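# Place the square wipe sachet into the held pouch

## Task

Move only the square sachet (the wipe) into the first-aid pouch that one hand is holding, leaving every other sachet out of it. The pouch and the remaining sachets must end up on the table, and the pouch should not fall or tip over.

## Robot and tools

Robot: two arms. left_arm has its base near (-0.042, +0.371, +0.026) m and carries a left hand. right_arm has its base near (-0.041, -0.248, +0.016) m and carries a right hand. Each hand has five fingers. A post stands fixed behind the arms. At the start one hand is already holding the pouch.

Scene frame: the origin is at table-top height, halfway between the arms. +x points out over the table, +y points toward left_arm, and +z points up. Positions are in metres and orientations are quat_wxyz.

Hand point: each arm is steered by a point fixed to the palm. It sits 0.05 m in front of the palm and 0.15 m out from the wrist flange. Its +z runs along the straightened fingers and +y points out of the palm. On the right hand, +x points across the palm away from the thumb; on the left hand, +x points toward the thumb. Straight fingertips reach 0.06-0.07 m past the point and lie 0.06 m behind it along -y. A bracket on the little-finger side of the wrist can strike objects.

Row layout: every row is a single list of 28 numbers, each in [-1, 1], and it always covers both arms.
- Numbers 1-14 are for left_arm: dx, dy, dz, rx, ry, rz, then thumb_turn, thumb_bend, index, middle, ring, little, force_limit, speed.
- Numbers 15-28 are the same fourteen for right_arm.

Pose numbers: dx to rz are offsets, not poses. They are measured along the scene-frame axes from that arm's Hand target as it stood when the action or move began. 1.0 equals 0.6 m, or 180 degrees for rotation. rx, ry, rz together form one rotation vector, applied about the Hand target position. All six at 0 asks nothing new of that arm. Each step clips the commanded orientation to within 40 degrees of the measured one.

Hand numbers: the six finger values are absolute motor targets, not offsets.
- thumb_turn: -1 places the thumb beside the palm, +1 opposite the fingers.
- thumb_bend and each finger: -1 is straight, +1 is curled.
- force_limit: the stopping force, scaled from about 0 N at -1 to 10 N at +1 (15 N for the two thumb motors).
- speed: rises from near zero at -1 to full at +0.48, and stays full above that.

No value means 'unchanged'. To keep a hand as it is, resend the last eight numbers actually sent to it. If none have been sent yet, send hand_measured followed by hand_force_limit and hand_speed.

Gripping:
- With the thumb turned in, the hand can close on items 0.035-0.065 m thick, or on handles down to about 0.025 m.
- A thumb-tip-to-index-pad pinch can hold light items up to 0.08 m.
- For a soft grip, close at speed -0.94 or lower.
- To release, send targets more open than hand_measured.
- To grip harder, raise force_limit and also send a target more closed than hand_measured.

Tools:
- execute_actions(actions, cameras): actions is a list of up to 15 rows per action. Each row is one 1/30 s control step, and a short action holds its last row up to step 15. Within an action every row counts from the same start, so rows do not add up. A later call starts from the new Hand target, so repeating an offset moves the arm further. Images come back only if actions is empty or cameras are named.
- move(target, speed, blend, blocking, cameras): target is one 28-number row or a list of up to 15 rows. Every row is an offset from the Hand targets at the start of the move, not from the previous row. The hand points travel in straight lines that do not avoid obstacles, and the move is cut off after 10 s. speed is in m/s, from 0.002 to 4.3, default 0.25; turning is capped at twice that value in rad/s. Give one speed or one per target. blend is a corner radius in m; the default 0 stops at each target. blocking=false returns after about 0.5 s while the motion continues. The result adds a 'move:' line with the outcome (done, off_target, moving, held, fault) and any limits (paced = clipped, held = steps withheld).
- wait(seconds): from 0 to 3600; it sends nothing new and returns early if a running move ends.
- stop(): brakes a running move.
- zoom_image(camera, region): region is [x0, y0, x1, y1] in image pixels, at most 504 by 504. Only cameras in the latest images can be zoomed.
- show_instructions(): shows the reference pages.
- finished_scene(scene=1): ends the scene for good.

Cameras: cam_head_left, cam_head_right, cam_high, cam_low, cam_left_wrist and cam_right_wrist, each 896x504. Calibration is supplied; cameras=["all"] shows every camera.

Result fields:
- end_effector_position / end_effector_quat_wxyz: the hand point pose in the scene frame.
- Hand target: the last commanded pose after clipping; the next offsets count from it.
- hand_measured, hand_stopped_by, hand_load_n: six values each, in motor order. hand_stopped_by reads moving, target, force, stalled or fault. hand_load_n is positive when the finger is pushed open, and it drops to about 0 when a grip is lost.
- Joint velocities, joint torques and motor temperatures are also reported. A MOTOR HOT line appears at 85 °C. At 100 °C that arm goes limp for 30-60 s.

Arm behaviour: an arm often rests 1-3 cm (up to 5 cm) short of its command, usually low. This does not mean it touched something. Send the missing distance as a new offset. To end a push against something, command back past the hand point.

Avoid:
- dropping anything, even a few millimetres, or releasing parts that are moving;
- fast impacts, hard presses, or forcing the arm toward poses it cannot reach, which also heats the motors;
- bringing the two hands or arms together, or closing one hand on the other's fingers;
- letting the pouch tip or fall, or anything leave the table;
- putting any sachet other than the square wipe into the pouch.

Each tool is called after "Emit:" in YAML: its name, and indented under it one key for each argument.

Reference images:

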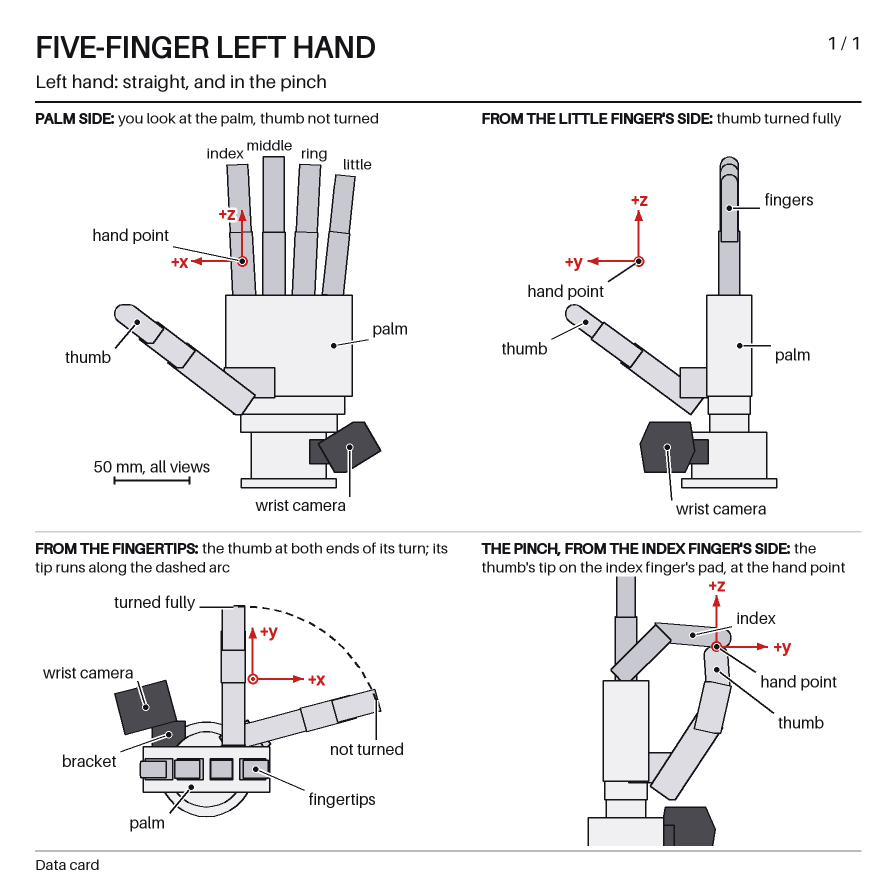

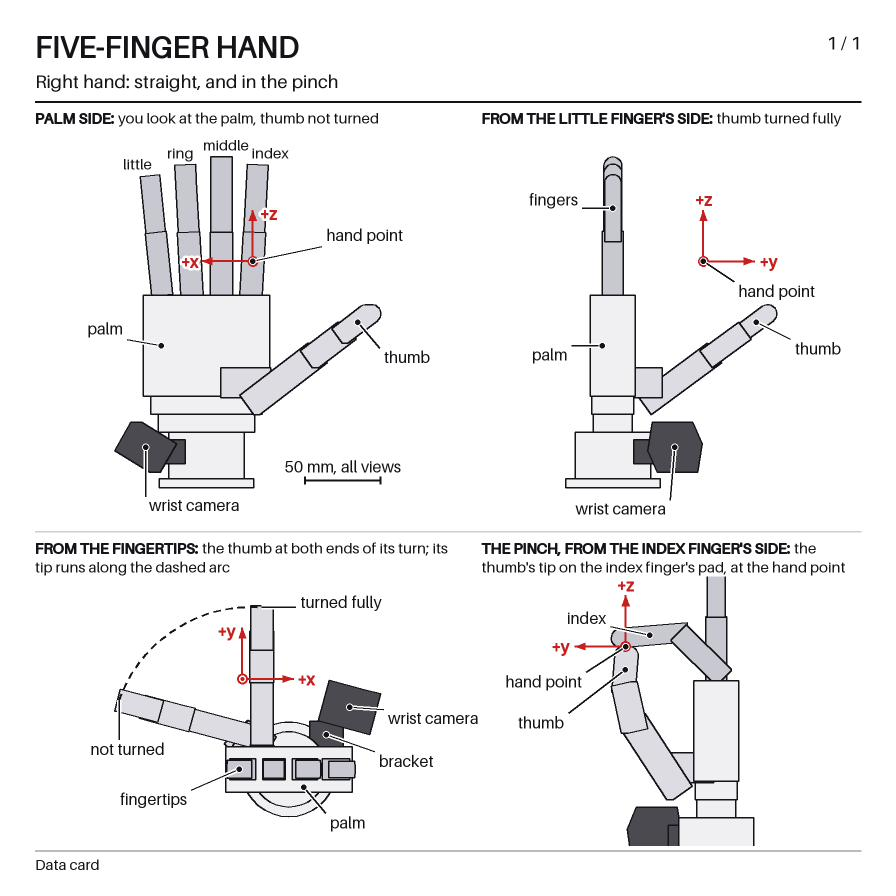

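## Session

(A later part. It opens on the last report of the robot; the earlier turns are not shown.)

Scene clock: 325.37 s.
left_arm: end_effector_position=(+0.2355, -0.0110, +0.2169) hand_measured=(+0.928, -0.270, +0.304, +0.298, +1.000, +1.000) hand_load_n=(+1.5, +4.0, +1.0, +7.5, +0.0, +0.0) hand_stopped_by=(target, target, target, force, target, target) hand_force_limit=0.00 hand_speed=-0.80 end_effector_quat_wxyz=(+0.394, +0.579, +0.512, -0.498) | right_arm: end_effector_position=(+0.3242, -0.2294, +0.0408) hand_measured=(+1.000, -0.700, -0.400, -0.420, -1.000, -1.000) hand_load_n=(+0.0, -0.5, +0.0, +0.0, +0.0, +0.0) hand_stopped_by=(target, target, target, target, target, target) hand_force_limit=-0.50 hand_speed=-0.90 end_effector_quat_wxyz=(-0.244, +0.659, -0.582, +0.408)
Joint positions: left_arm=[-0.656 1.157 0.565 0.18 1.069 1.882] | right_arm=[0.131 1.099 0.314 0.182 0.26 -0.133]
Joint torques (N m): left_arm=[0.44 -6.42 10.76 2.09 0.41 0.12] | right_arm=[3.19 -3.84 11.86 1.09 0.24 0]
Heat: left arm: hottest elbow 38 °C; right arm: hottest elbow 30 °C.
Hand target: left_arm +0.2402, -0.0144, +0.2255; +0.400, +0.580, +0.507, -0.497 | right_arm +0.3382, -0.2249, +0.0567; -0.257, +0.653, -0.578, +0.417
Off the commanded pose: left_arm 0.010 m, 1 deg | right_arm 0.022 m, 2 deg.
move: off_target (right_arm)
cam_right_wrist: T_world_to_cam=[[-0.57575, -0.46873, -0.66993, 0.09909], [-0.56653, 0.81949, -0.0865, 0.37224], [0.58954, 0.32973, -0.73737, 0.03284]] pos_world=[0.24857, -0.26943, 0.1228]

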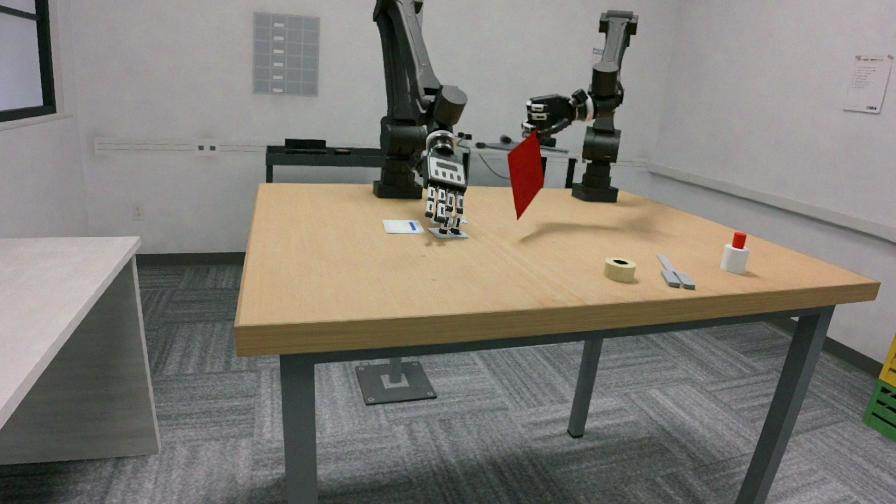

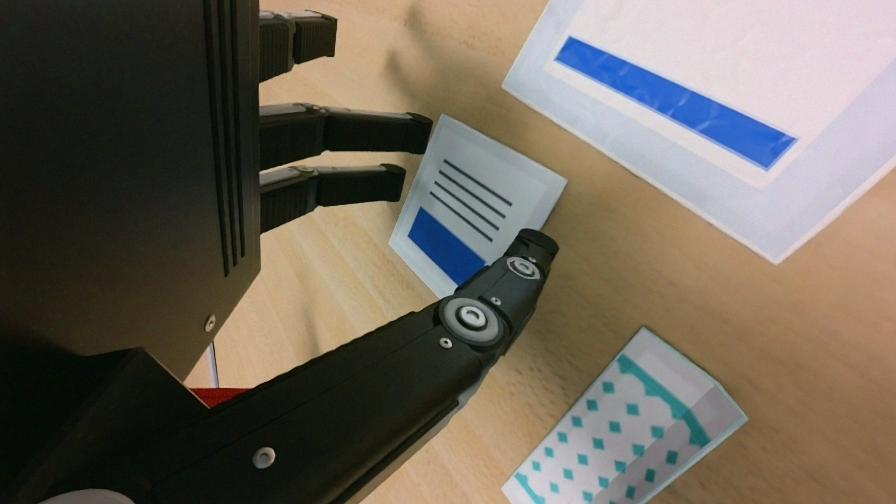

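Emit:
move:
  target: [0,0,0,0,0,0,0.928,-0.268,0.304,0.298,1.0,1.0,0.0,-0.8,-0.04,0.0,0.02,0,0.0,0,-1.0,-1.0,-0.2,-0.2,-1.0,-1.0,0.0,-0.2]
  speed: 0.06
  cameras: ["cam_low","cam_right_wrist","cam_high","cam_head_left"]

Emit:
zoom_image:
  camera: "cam_low"
  region: [390, 160, 490, 260]

Scene clock: 395.40 s.
left_arm: end_effector_position=(+0.2355, -0.0110, +0.2169) hand_measured=(+0.928, -0.270, +0.304, +0.298, +1.000, +1.000) hand_load_n=(+1.5, +4.0, +1.5, +7.5, +0.0, +0.0) hand_stopped_by=(target, target, target, force, target, target) hand_force_limit=0.00 hand_speed=-0.80 end_effector_quat_wxyz=(+0.394, +0.579, +0.512, -0.498) | right_arm: end_effector_position=(+0.3152, -0.2279, +0.0678) hand_measured=(-1.000, -1.000, -0.200, -0.200, -1.000, -1.000) hand_load_n=(+0.0, +0.0, +0.0, +0.0, +0.0, +0.0) hand_stopped_by=(target, target, target, target, target, target) hand_force_limit=0.00 hand_speed=-0.20 end_effector_quat_wxyz=(-0.254, +0.653, -0.578, +0.418)
Joint positions: left_arm=[-0.656 1.157 0.565 0.18 1.069 1.882] | right_arm=[0.144 0.96 0.314 0.074 0.271 -0.129]
Joint torques (N m): left_arm=[0.44 -6.42 10.76 2.07 0.41 0.12] | right_arm=[3.72 -2.55 9.84 1.07 0.29 0.07]
Heat: left arm: hottest elbow 38 °C; right arm: hottest elbow 32 °C.
Hand target: left_arm +0.2402, -0.0144, +0.2255; +0.400, +0.580, +0.507, -0.497 | right_arm +0.3142, -0.2250, +0.0687; -0.256, +0.653, -0.578, +0.417
Off the commanded pose: left_arm 0.010 m, 1 deg | right_arm 0.003 m, 0 deg.
move: done
cam_right_wrist: T_world_to_cam=[[-0.55336, -0.46883, -0.68848, 0.10689], [-0.56456, 0.81883, -0.10383, 0.3687], [0.61242, 0.33124, -0.71779, 0.04935]] pos_world=[0.23708, -0.26814, 0.1473]
Images, in order (width x height): cam_head_left 896x504, cam_high 896x504, cam_low 896x504, cam_right_wrist 896x504.

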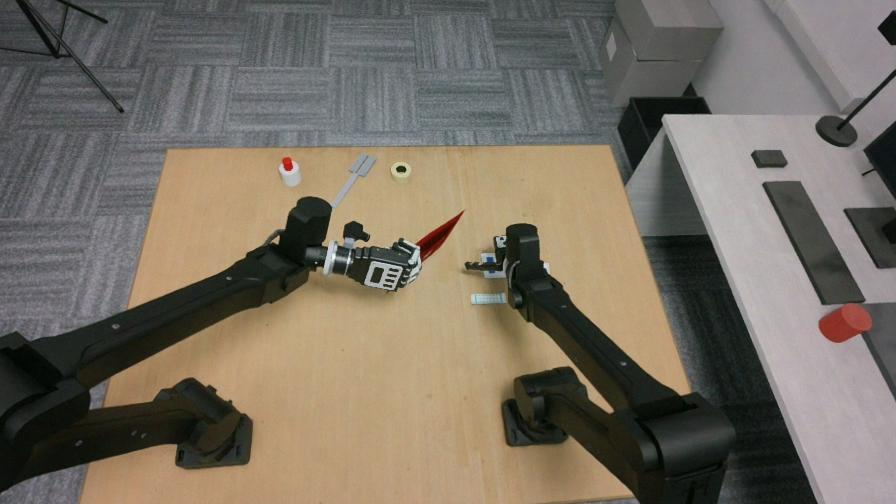

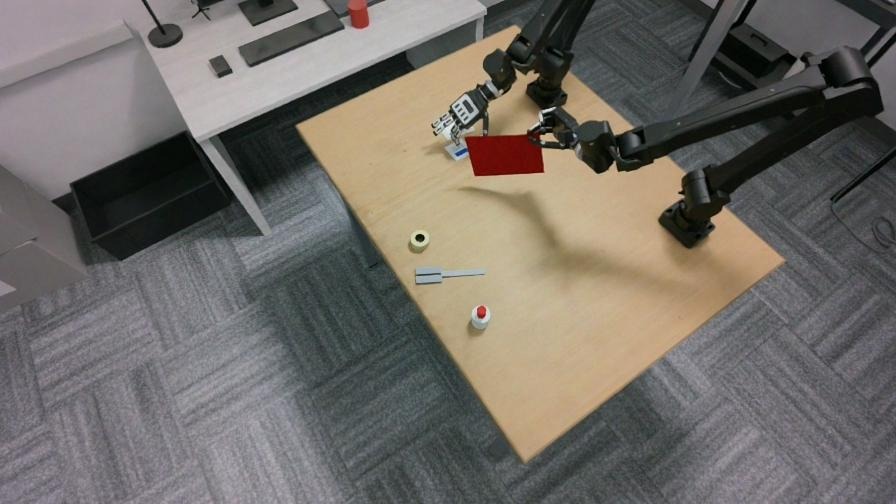

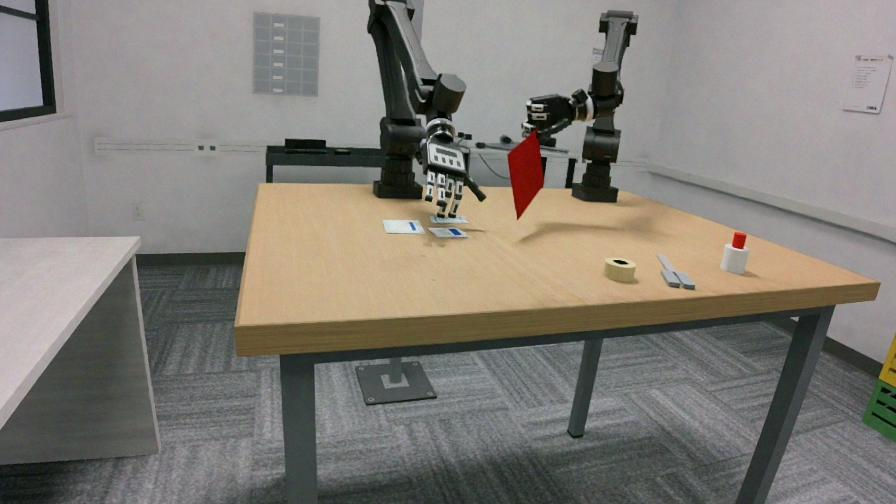

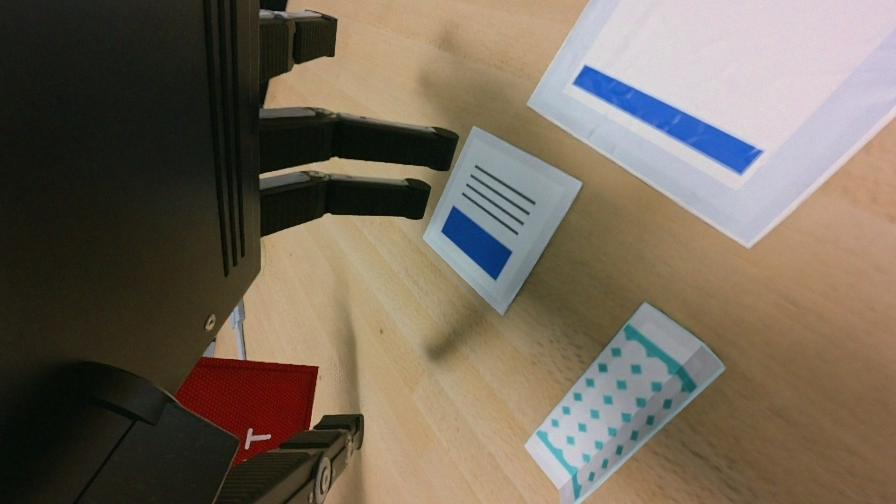

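Scaled by 5.040 from the camera's image (finer frame: 1280x720).

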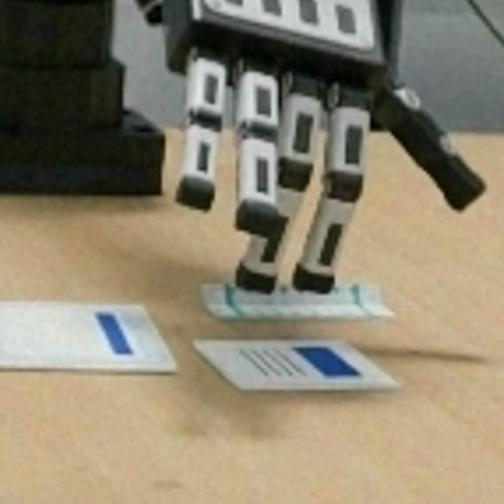

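Emit:
move:
  target: [0,0,0,0,0,0,0.928,-0.268,0.304,0.298,1.0,1.0,0.0,-0.8,-0.0143,0.012,-0.03,0,0.0,0,1.0,0.3,-0.2,-0.2,-1.0,-1.0,0.0,-0.2]
  speed: 0.06
  cameras: ["cam_low","cam_right_wrist"]

Emit:
zoom_image:
  camera: "cam_low"
  region: [410, 190, 490, 260]

Scene clock: 400.70 s.
left_arm: end_effector_position=(+0.2355, -0.0110, +0.2169) hand_measured=(+0.928, -0.270, +0.304, +0.298, +1.000, +1.000) hand_load_n=(+1.5, +4.0, +1.0, +7.5, +0.0, +0.0) hand_stopped_by=(target, target, target, force, target, target) hand_force_limit=0.00 hand_speed=-0.80 end_effector_quat_wxyz=(+0.394, +0.579, +0.512, -0.498) | right_arm: end_effector_position=(+0.3062, -0.2206, +0.0537) hand_measured=(+1.000, +0.300, -0.200, -0.200, -1.000, -1.000) hand_load_n=(+0.0, +0.0, +0.0, +0.0, +0.0, +0.0) hand_stopped_by=(target, target, target, target, target, target) hand_force_limit=0.00 hand_speed=-0.20 end_effector_quat_wxyz=(-0.254, +0.653, -0.578, +0.418)
Joint positions: left_arm=[-0.656 1.157 0.565 0.18 1.069 1.882] | right_arm=[0.183 0.976 0.277 0.12 0.303 -0.108]
Joint torques (N m): left_arm=[0.44 -6.42 10.77 2.07 0.41 0.12] | right_arm=[3.55 -0.85 8.94 2 0.29 0.06]
Heat: left arm: hottest elbow 38 °C; right arm: hottest elbow 32 °C.
Hand target: left_arm +0.2402, -0.0144, +0.2255; +0.400, +0.580, +0.507, -0.497 | right_arm +0.3056, -0.2179, +0.0507; -0.256, +0.653, -0.578, +0.417
Off the commanded pose: left_arm 0.010 m, 1 deg | right_arm 0.004 m, 0 deg.
move: done
cam_right_wrist: T_world_to_cam=[[-0.5539, -0.46938, -0.68766, 0.09568], [-0.56509, 0.81851, -0.10352, 0.3563], [0.61145, 0.33125, -0.71861, 0.04261]] pos_world=[0.22829, -0.26084, 0.1333]

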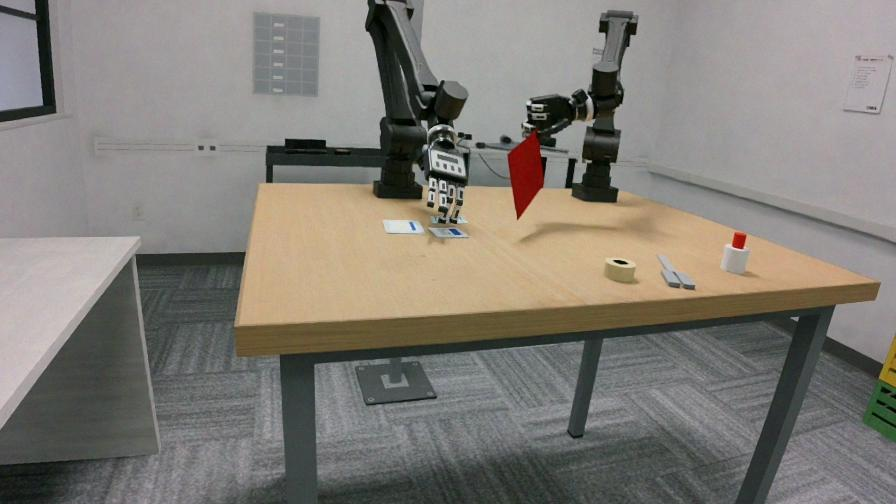

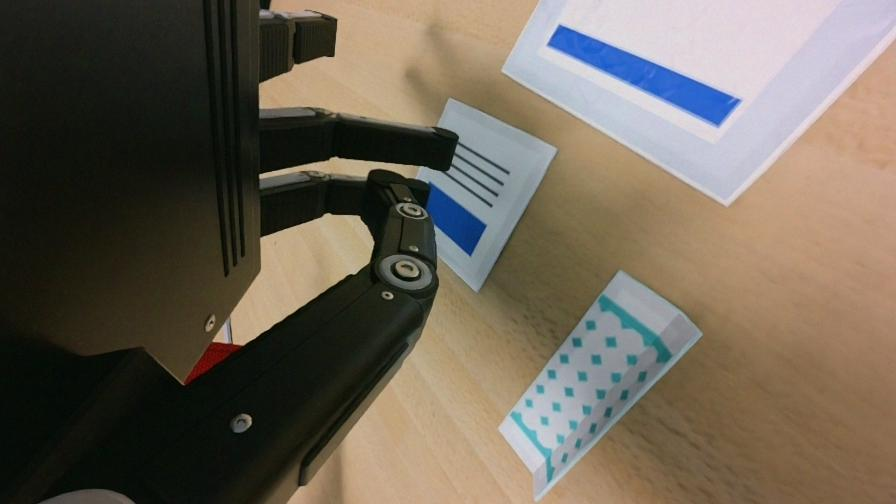

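Scaled by 6.300 from the camera's image (finer frame: 1280x720).

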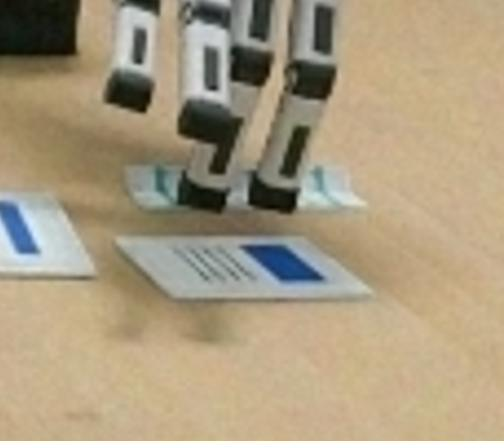

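Emit:
move:
  target: [0,0,0,0,0,0,0.928,-0.268,0.304,0.298,1.0,1.0,0.0,-0.8,-0.007,0.0,-0.028,0,0.0,0,1.0,0.3,-0.2,-0.2,-1.0,-1.0,0.0,-0.2]
  speed: 0.04
  cameras: ["cam_low","cam_right_wrist"]

Emit:
zoom_image:
  camera: "cam_low"
  region: [410, 190, 490, 260]

Scene clock: 404.33 s.
left_arm: end_effector_position=(+0.2355, -0.0110, +0.2169) hand_measured=(+0.928, -0.270, +0.304, +0.298, +1.000, +1.000) hand_load_n=(+1.5, +4.0, +1.0, +7.5, +0.0, +0.0) hand_stopped_by=(target, target, target, force, target, target) hand_force_limit=0.00 hand_speed=-0.80 end_effector_quat_wxyz=(+0.394, +0.579, +0.512, -0.498) | right_arm: end_effector_position=(+0.3027, -0.2206, +0.0371) hand_measured=(+1.000, +0.300, -0.200, -0.200, -1.000, -1.000) hand_load_n=(+0.0, +0.0, +0.0, +0.0, +0.0, +0.0) hand_stopped_by=(target, target, target, target, target, target) hand_force_limit=0.00 hand_speed=-0.20 end_effector_quat_wxyz=(-0.254, +0.653, -0.578, +0.418)
Joint positions: left_arm=[-0.656 1.157 0.565 0.18 1.069 1.882] | right_arm=[0.186 1.029 0.243 0.208 0.306 -0.106]
Joint torques (N m): left_arm=[0.44 -6.42 10.76 2.06 0.41 0.12] | right_arm=[3.66 -1.44 8.25 2.09 0.31 0.02]
Heat: left arm: hottest elbow 38 °C; right arm: hottest elbow 32 °C.
Hand target: left_arm +0.2402, -0.0144, +0.2255; +0.400, +0.580, +0.507, -0.497 | right_arm +0.3013, -0.2179, +0.0338; -0.256, +0.653, -0.578, +0.417
Off the commanded pose: left_arm 0.010 m, 1 deg | right_arm 0.004 m, 0 deg.
move: done
cam_right_wrist: T_world_to_cam=[[-0.55356, -0.46949, -0.68786, 0.08212], [-0.56503, 0.81849, -0.10395, 0.35257], [0.61181, 0.33112, -0.71836, 0.03266]] pos_world=[0.22469, -0.26084, 0.1166]

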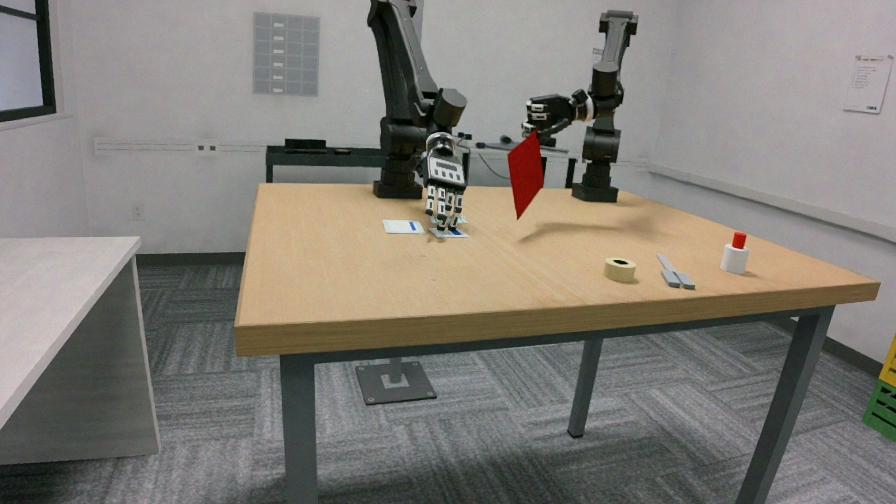

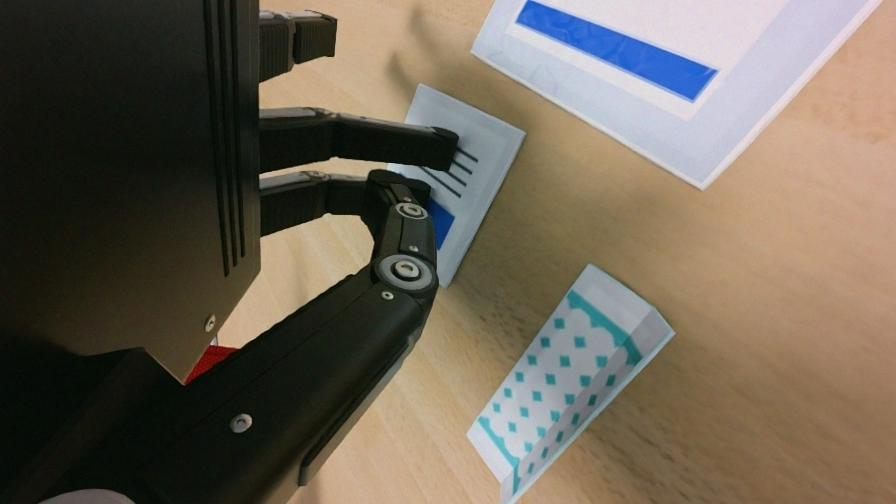

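Scaled by 6.300 from the camera's image (finer frame: 1280x720).

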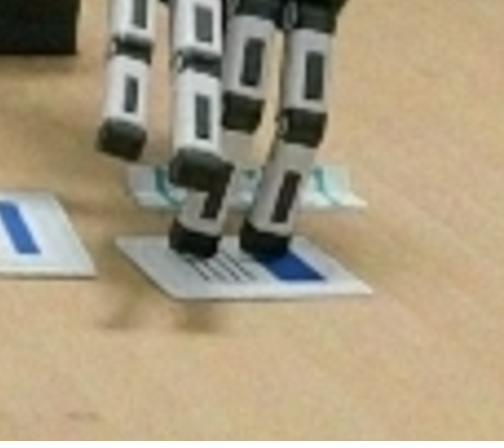

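Emit:
move:
  target: [0,0,0,0,0,0,0.928,-0.268,0.304,0.298,1.0,1.0,0.0,-0.8,0.0,0.0,-0.01,0,0.0,0,1.0,0.3,-0.2,-0.2,-1.0,-1.0,0.0,-0.2]
  speed: 0.04
  cameras: ["cam_low","cam_right_wrist"]

Emit:
zoom_image:
  camera: "cam_low"
  region: [410, 190, 490, 260]

Scene clock: 407.93 s.
left_arm: end_effector_position=(+0.2355, -0.0110, +0.2169) hand_measured=(+0.928, -0.270, +0.304, +0.298, +1.000, +1.000) hand_load_n=(+1.5, +4.0, +1.5, +7.5, +0.0, +0.0) hand_stopped_by=(target, target, target, force, target, target) hand_force_limit=0.00 hand_speed=-0.80 end_effector_quat_wxyz=(+0.394, +0.579, +0.512, -0.498) | right_arm: end_effector_position=(+0.3060, -0.2202, +0.0350) hand_measured=(+1.000, +0.300, -0.200, -0.200, -1.000, -1.000) hand_load_n=(+0.0, +0.0, +0.0, +0.5, +0.0, +0.0) hand_stopped_by=(target, target, target, target, target, target) hand_force_limit=0.00 hand_speed=-0.20 end_effector_quat_wxyz=(-0.257, +0.650, -0.577, +0.421)
Joint positions: left_arm=[-0.656 1.157 0.565 0.18 1.069 1.882] | right_arm=[0.186 1.053 0.239 0.247 0.307 -0.106]
Joint torques (N m): left_arm=[0.44 -6.42 10.77 2.07 0.41 0.12] | right_arm=[4.07 -1.08 7.77 1.96 0.3 0.06]
Heat: left arm: hottest elbow 38 °C; right arm: hottest elbow 32 °C.
Hand target: left_arm +0.2402, -0.0144, +0.2255; +0.400, +0.580, +0.507, -0.497 | right_arm +0.3014, -0.2179, +0.0279; -0.256, +0.653, -0.578, +0.417
Off the commanded pose: left_arm 0.010 m, 1 deg | right_arm 0.009 m, 1 deg.
move: done
cam_right_wrist: T_world_to_cam=[[-0.54617, -0.46766, -0.69497, 0.08113], [-0.56292, 0.8193, -0.10893, 0.35356], [0.62033, 0.33172, -0.71074, 0.02626]] pos_world=[0.22705, -0.26044, 0.11356]

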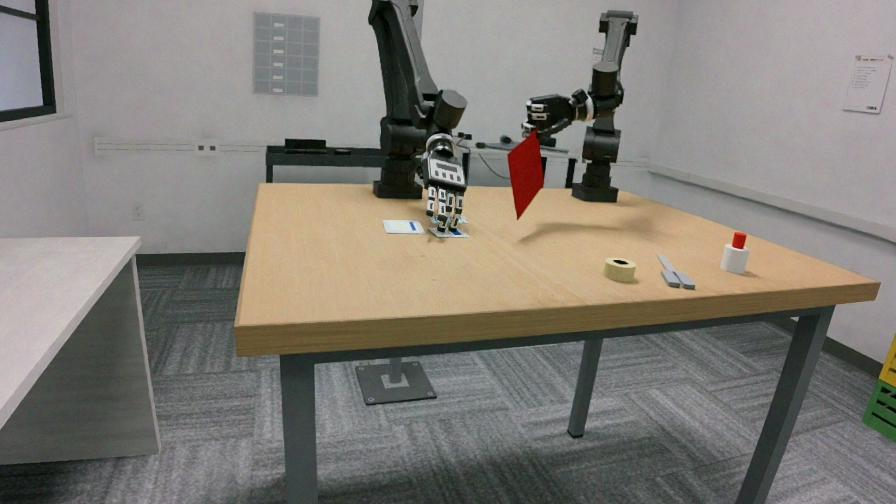

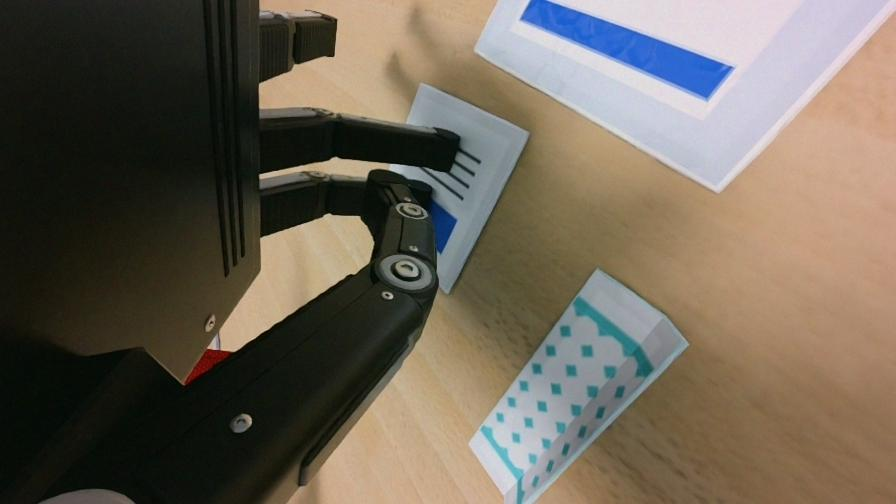

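Scaled by 6.300 from the camera's image (finer frame: 1280x720).

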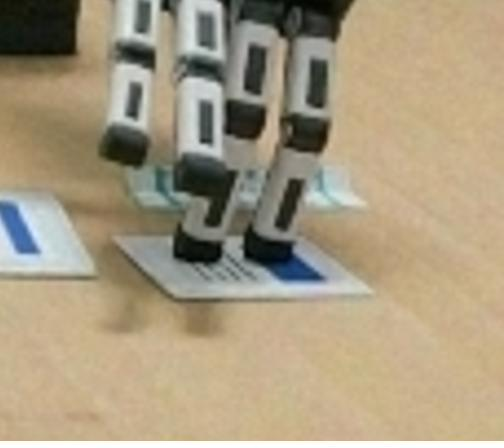

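Emit:
move:
  target: [0,0,0,0,0,0,0.928,-0.268,0.304,0.298,1.0,1.0,0.0,-0.8,0.09,0.0,0.0,0,0.0,0,1.0,0.3,-0.2,-0.2,-1.0,-1.0,0.0,-0.2]
  speed: 0.04
  cameras: ["cam_low","cam_right_wrist"]

Emit:
zoom_image:
  camera: "cam_low"
  region: [410, 190, 490, 260]

Scene clock: 411.70 s.
left_arm: end_effector_position=(+0.2355, -0.0110, +0.2169) hand_measured=(+0.928, -0.270, +0.304, +0.298, +1.000, +1.000) hand_load_n=(+1.5, +4.0, +1.0, +8.0, +0.0, +0.0) hand_stopped_by=(target, target, target, force, target, target) hand_force_limit=0.00 hand_speed=-0.80 end_effector_quat_wxyz=(+0.394, +0.579, +0.512, -0.498) | right_arm: end_effector_position=(+0.3508, -0.2160, +0.0334) hand_measured=(+1.000, +0.300, -0.200, -0.200, -1.000, -1.000) hand_load_n=(+0.0, +0.0, -0.5, -2.0, +0.0, +0.0) hand_stopped_by=(target, target, target, target, target, target) hand_force_limit=0.00 hand_speed=-0.20 end_effector_quat_wxyz=(-0.264, +0.647, -0.578, +0.422)
Joint positions: left_arm=[-0.656 1.157 0.565 0.18 1.069 1.882] | right_arm=[0.165 1.232 0.334 0.345 0.285 -0.111]
Joint torques (N m): left_arm=[0.38 -6.42 10.77 2.07 0.41 0.12] | right_arm=[2.32 -1.49 9.87 1.11 -0.08 -0.12]
Heat: left arm: hottest elbow 38 °C; right arm: hottest elbow 32 °C.
Hand target: left_arm +0.2402, -0.0144, +0.2255; +0.400, +0.580, +0.507, -0.497 | right_arm +0.3555, -0.2178, +0.0280; -0.256, +0.653, -0.578, +0.417
Off the commanded pose: left_arm 0.010 m, 1 deg | right_arm 0.007 m, 1 deg.
move: done
cam_right_wrist: T_world_to_cam=[[-0.53789, -0.46136, -0.70556, 0.10529], [-0.56257, 0.81977, -0.10716, 0.37507], [0.62784, 0.33929, -0.7005, -0.00539]] pos_world=[0.27103, -0.25707, 0.11071]

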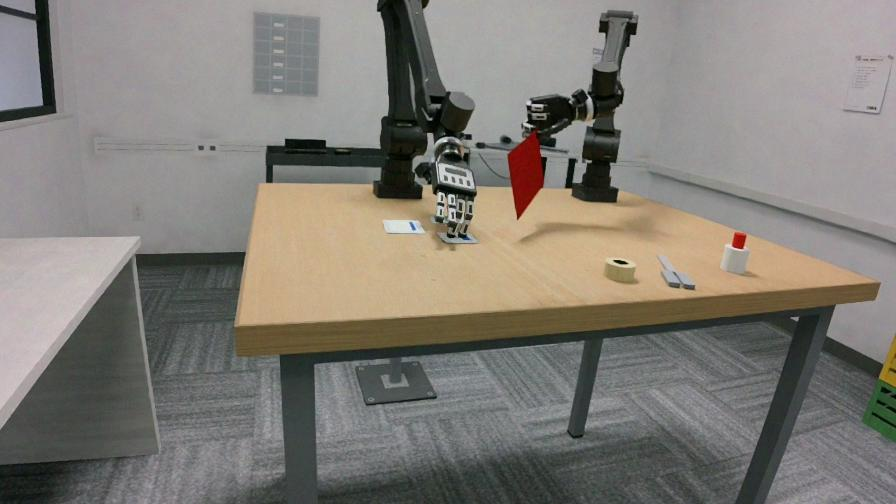

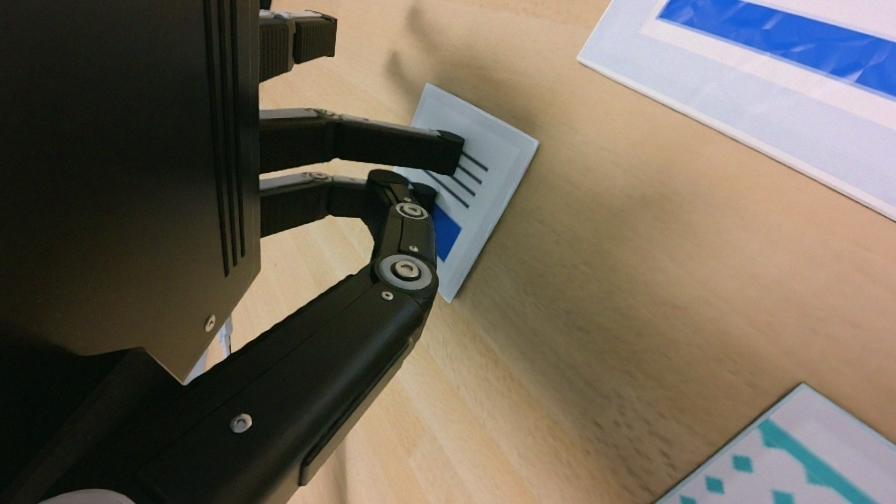

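Scaled by 6.300 from the camera's image (finer frame: 1280x720).

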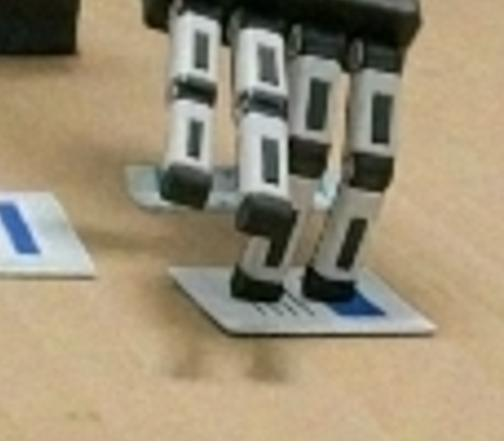

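Emit:
move:
  target: [0,0,0,0,0,0,0.928,-0.268,0.304,0.298,1.0,1.0,0.0,-0.8,0.0,-0.1667,0.0,0,0.0,0,1.0,0.3,-0.2,-0.2,-1.0,-1.0,0.0,-0.2]
  speed: 0.05
  cameras: ["cam_low","cam_right_wrist"]

Emit:
zoom_image:
  camera: "cam_low"
  region: [370, 180, 470, 260]

Scene clock: 420.67 s.
left_arm: end_effector_position=(+0.2355, -0.0110, +0.2169) hand_measured=(+0.928, -0.270, +0.304, +0.298, +1.000, +1.000) hand_load_n=(+1.5, +4.0, +1.0, +7.5, +0.0, +0.0) hand_stopped_by=(target, target, target, force, target, target) hand_force_limit=0.00 hand_speed=-0.80 end_effector_quat_wxyz=(+0.394, +0.579, +0.512, -0.498) | right_arm: end_effector_position=(+0.3522, -0.3095, +0.0333) hand_measured=(+1.000, +0.300, -0.200, -0.200, -1.000, -1.000) hand_load_n=(+0.5, +0.0, +0.0, +0.0, +0.0, +0.0) hand_stopped_by=(target, target, target, target, target, target) hand_force_limit=0.00 hand_speed=-0.20 end_effector_quat_wxyz=(-0.269, +0.649, -0.576, +0.418)
Joint positions: left_arm=[-0.656 1.157 0.565 0.18 1.069 1.882] | right_arm=[-0.202 1.247 0.339 0.377 -0.044 -0.3]
Joint torques (N m): left_arm=[0.44 -6.42 10.76 2.07 0.41 0.12] | right_arm=[2.26 -2.49 9.63 1.2 0.19 -0.18]
Heat: left arm: hottest elbow 38 °C; right arm: hottest elbow 33 °C.
Hand target: left_arm +0.2402, -0.0144, +0.2255; +0.400, +0.580, +0.507, -0.497 | right_arm +0.3553, -0.3179, +0.0277; -0.256, +0.653, -0.579, +0.417
Off the commanded pose: left_arm 0.010 m, 1 deg | right_arm 0.010 m, 1 deg.
move: done
cam_right_wrist: T_world_to_cam=[[-0.53343, -0.46134, -0.70896, 0.06134], [-0.571, 0.81477, -0.10056, 0.4537], [0.62402, 0.35118, -0.69805, 0.03036]] pos_world=[0.27284, -0.35202, 0.1103]

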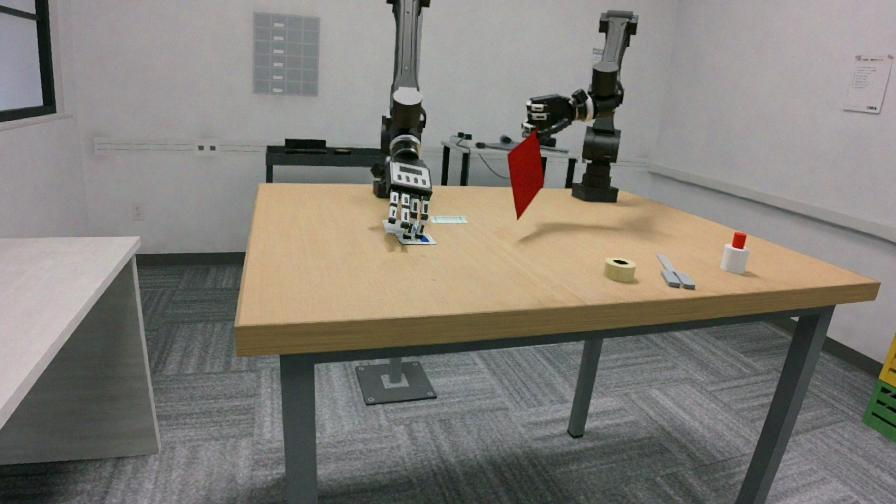

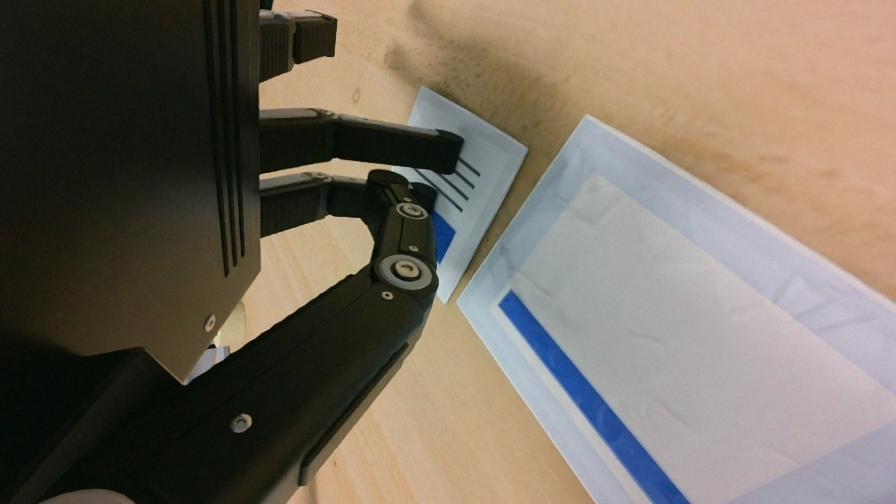

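Scaled by 5.040 from the camera's image (finer frame: 1280x720).

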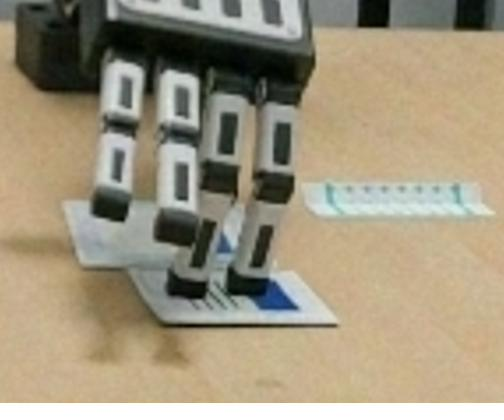

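Emit:
move:
  target: [0,0,0,0,0,0,0.928,-0.268,0.304,0.298,1.0,1.0,0.0,-0.8,0.015,-0.2,0.0,0,0.0,0,1.0,0.3,-0.2,-0.2,-1.0,-1.0,0.0,-0.2]
  speed: 0.06
  cameras: ["cam_low","cam_right_wrist","cam_head_right"]

Emit:
zoom_image:
  camera: "cam_low"
  region: [310, 180, 410, 260]

Scene clock: 429.00 s.
left_arm: end_effector_position=(+0.2355, -0.0110, +0.2169) hand_measured=(+0.928, -0.270, +0.304, +0.298, +1.000, +1.000) hand_load_n=(+1.5, +4.0, +1.0, +7.5, +0.0, +0.0) hand_stopped_by=(target, target, target, force, target, target) hand_force_limit=0.00 hand_speed=-0.80 end_effector_quat_wxyz=(+0.394, +0.579, +0.512, -0.498) | right_arm: end_effector_position=(+0.3626, -0.4282, +0.0340) hand_measured=(+1.000, +0.300, -0.200, -0.200, -1.000, -1.000) hand_load_n=(+0.0, +0.0, +0.0, -0.5, +0.0, +0.0) hand_stopped_by=(target, target, target, target, target, target) hand_force_limit=0.00 hand_speed=-0.20 end_effector_quat_wxyz=(-0.266, +0.649, -0.573, +0.423)
Joint positions: left_arm=[-0.656 1.157 0.565 0.18 1.069 1.882] | right_arm=[-0.563 1.398 0.481 0.355 -0.349 -0.497]
Joint torques (N m): left_arm=[0.44 -6.42 10.77 2.07 0.41 0.12] | right_arm=[2.2 -4.31 10.11 0.66 0.09 -0.14]
Heat: left arm: hottest elbow 38 °C; right arm: hottest elbow 33 °C.
Hand target: left_arm +0.2402, -0.0144, +0.2255; +0.400, +0.580, +0.507, -0.497 | right_arm +0.3644, -0.4378, +0.0278; -0.256, +0.653, -0.578, +0.417
Off the commanded pose: left_arm 0.010 m, 1 deg | right_arm 0.012 m, 2 deg.
move: off_target (right_arm)
cam_right_wrist: T_world_to_cam=[[-0.53053, -0.46852, -0.70642, 0.00848], [-0.5702, 0.81389, -0.11157, 0.55609], [0.62722, 0.34361, -0.69895, 0.06162]] pos_world=[0.28293, -0.4698, 0.1111]
Images, in order (width x height): cam_head_right 896x504, cam_low 896x504, cam_right_wrist 896x504.

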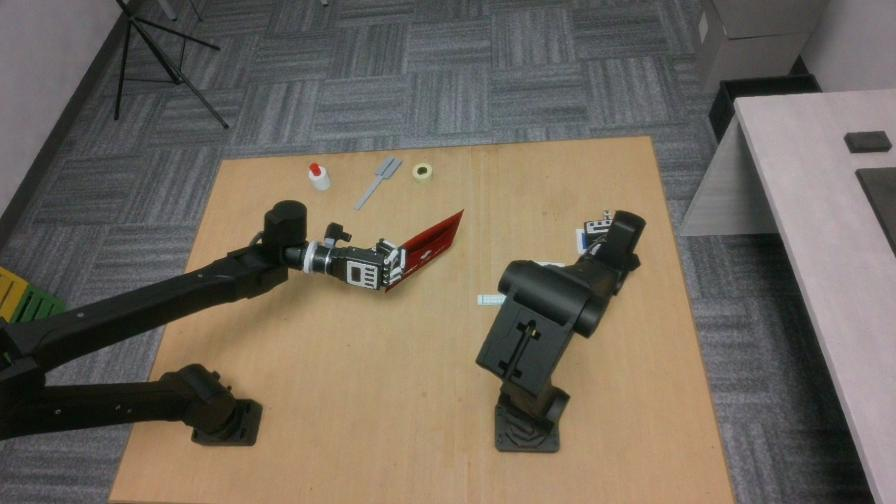

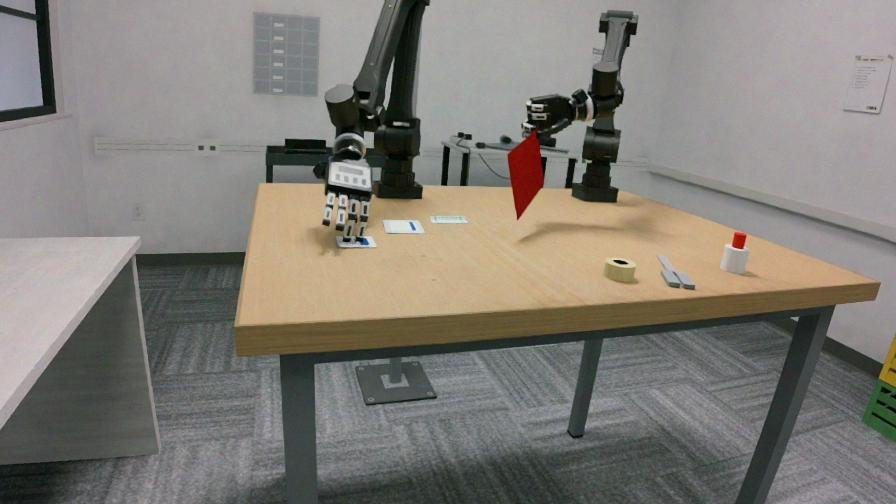

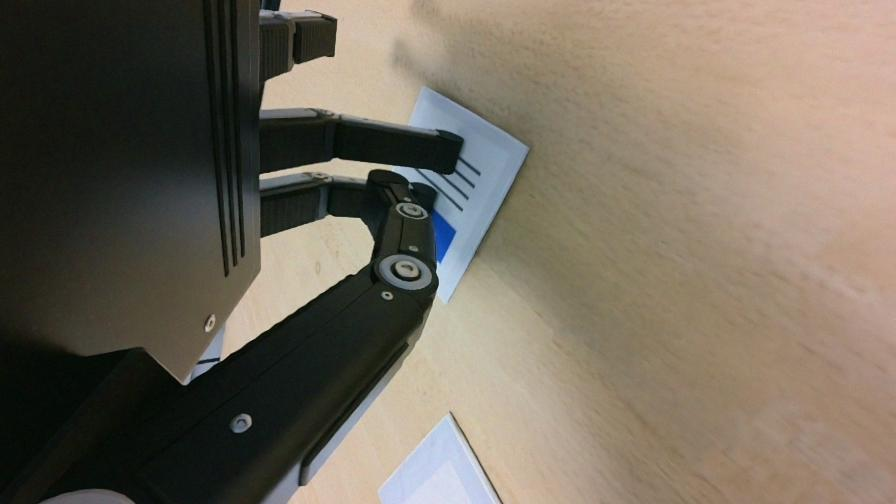

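Scaled by 5.040 from the camera's image (finer frame: 1280x720).

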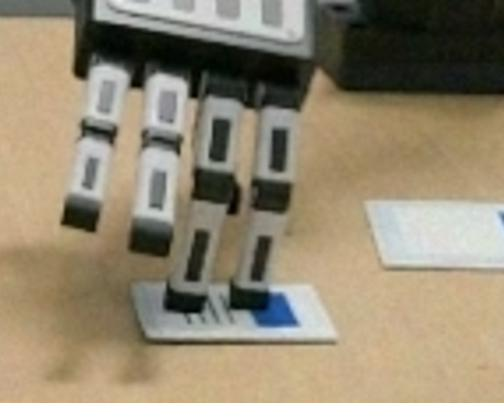

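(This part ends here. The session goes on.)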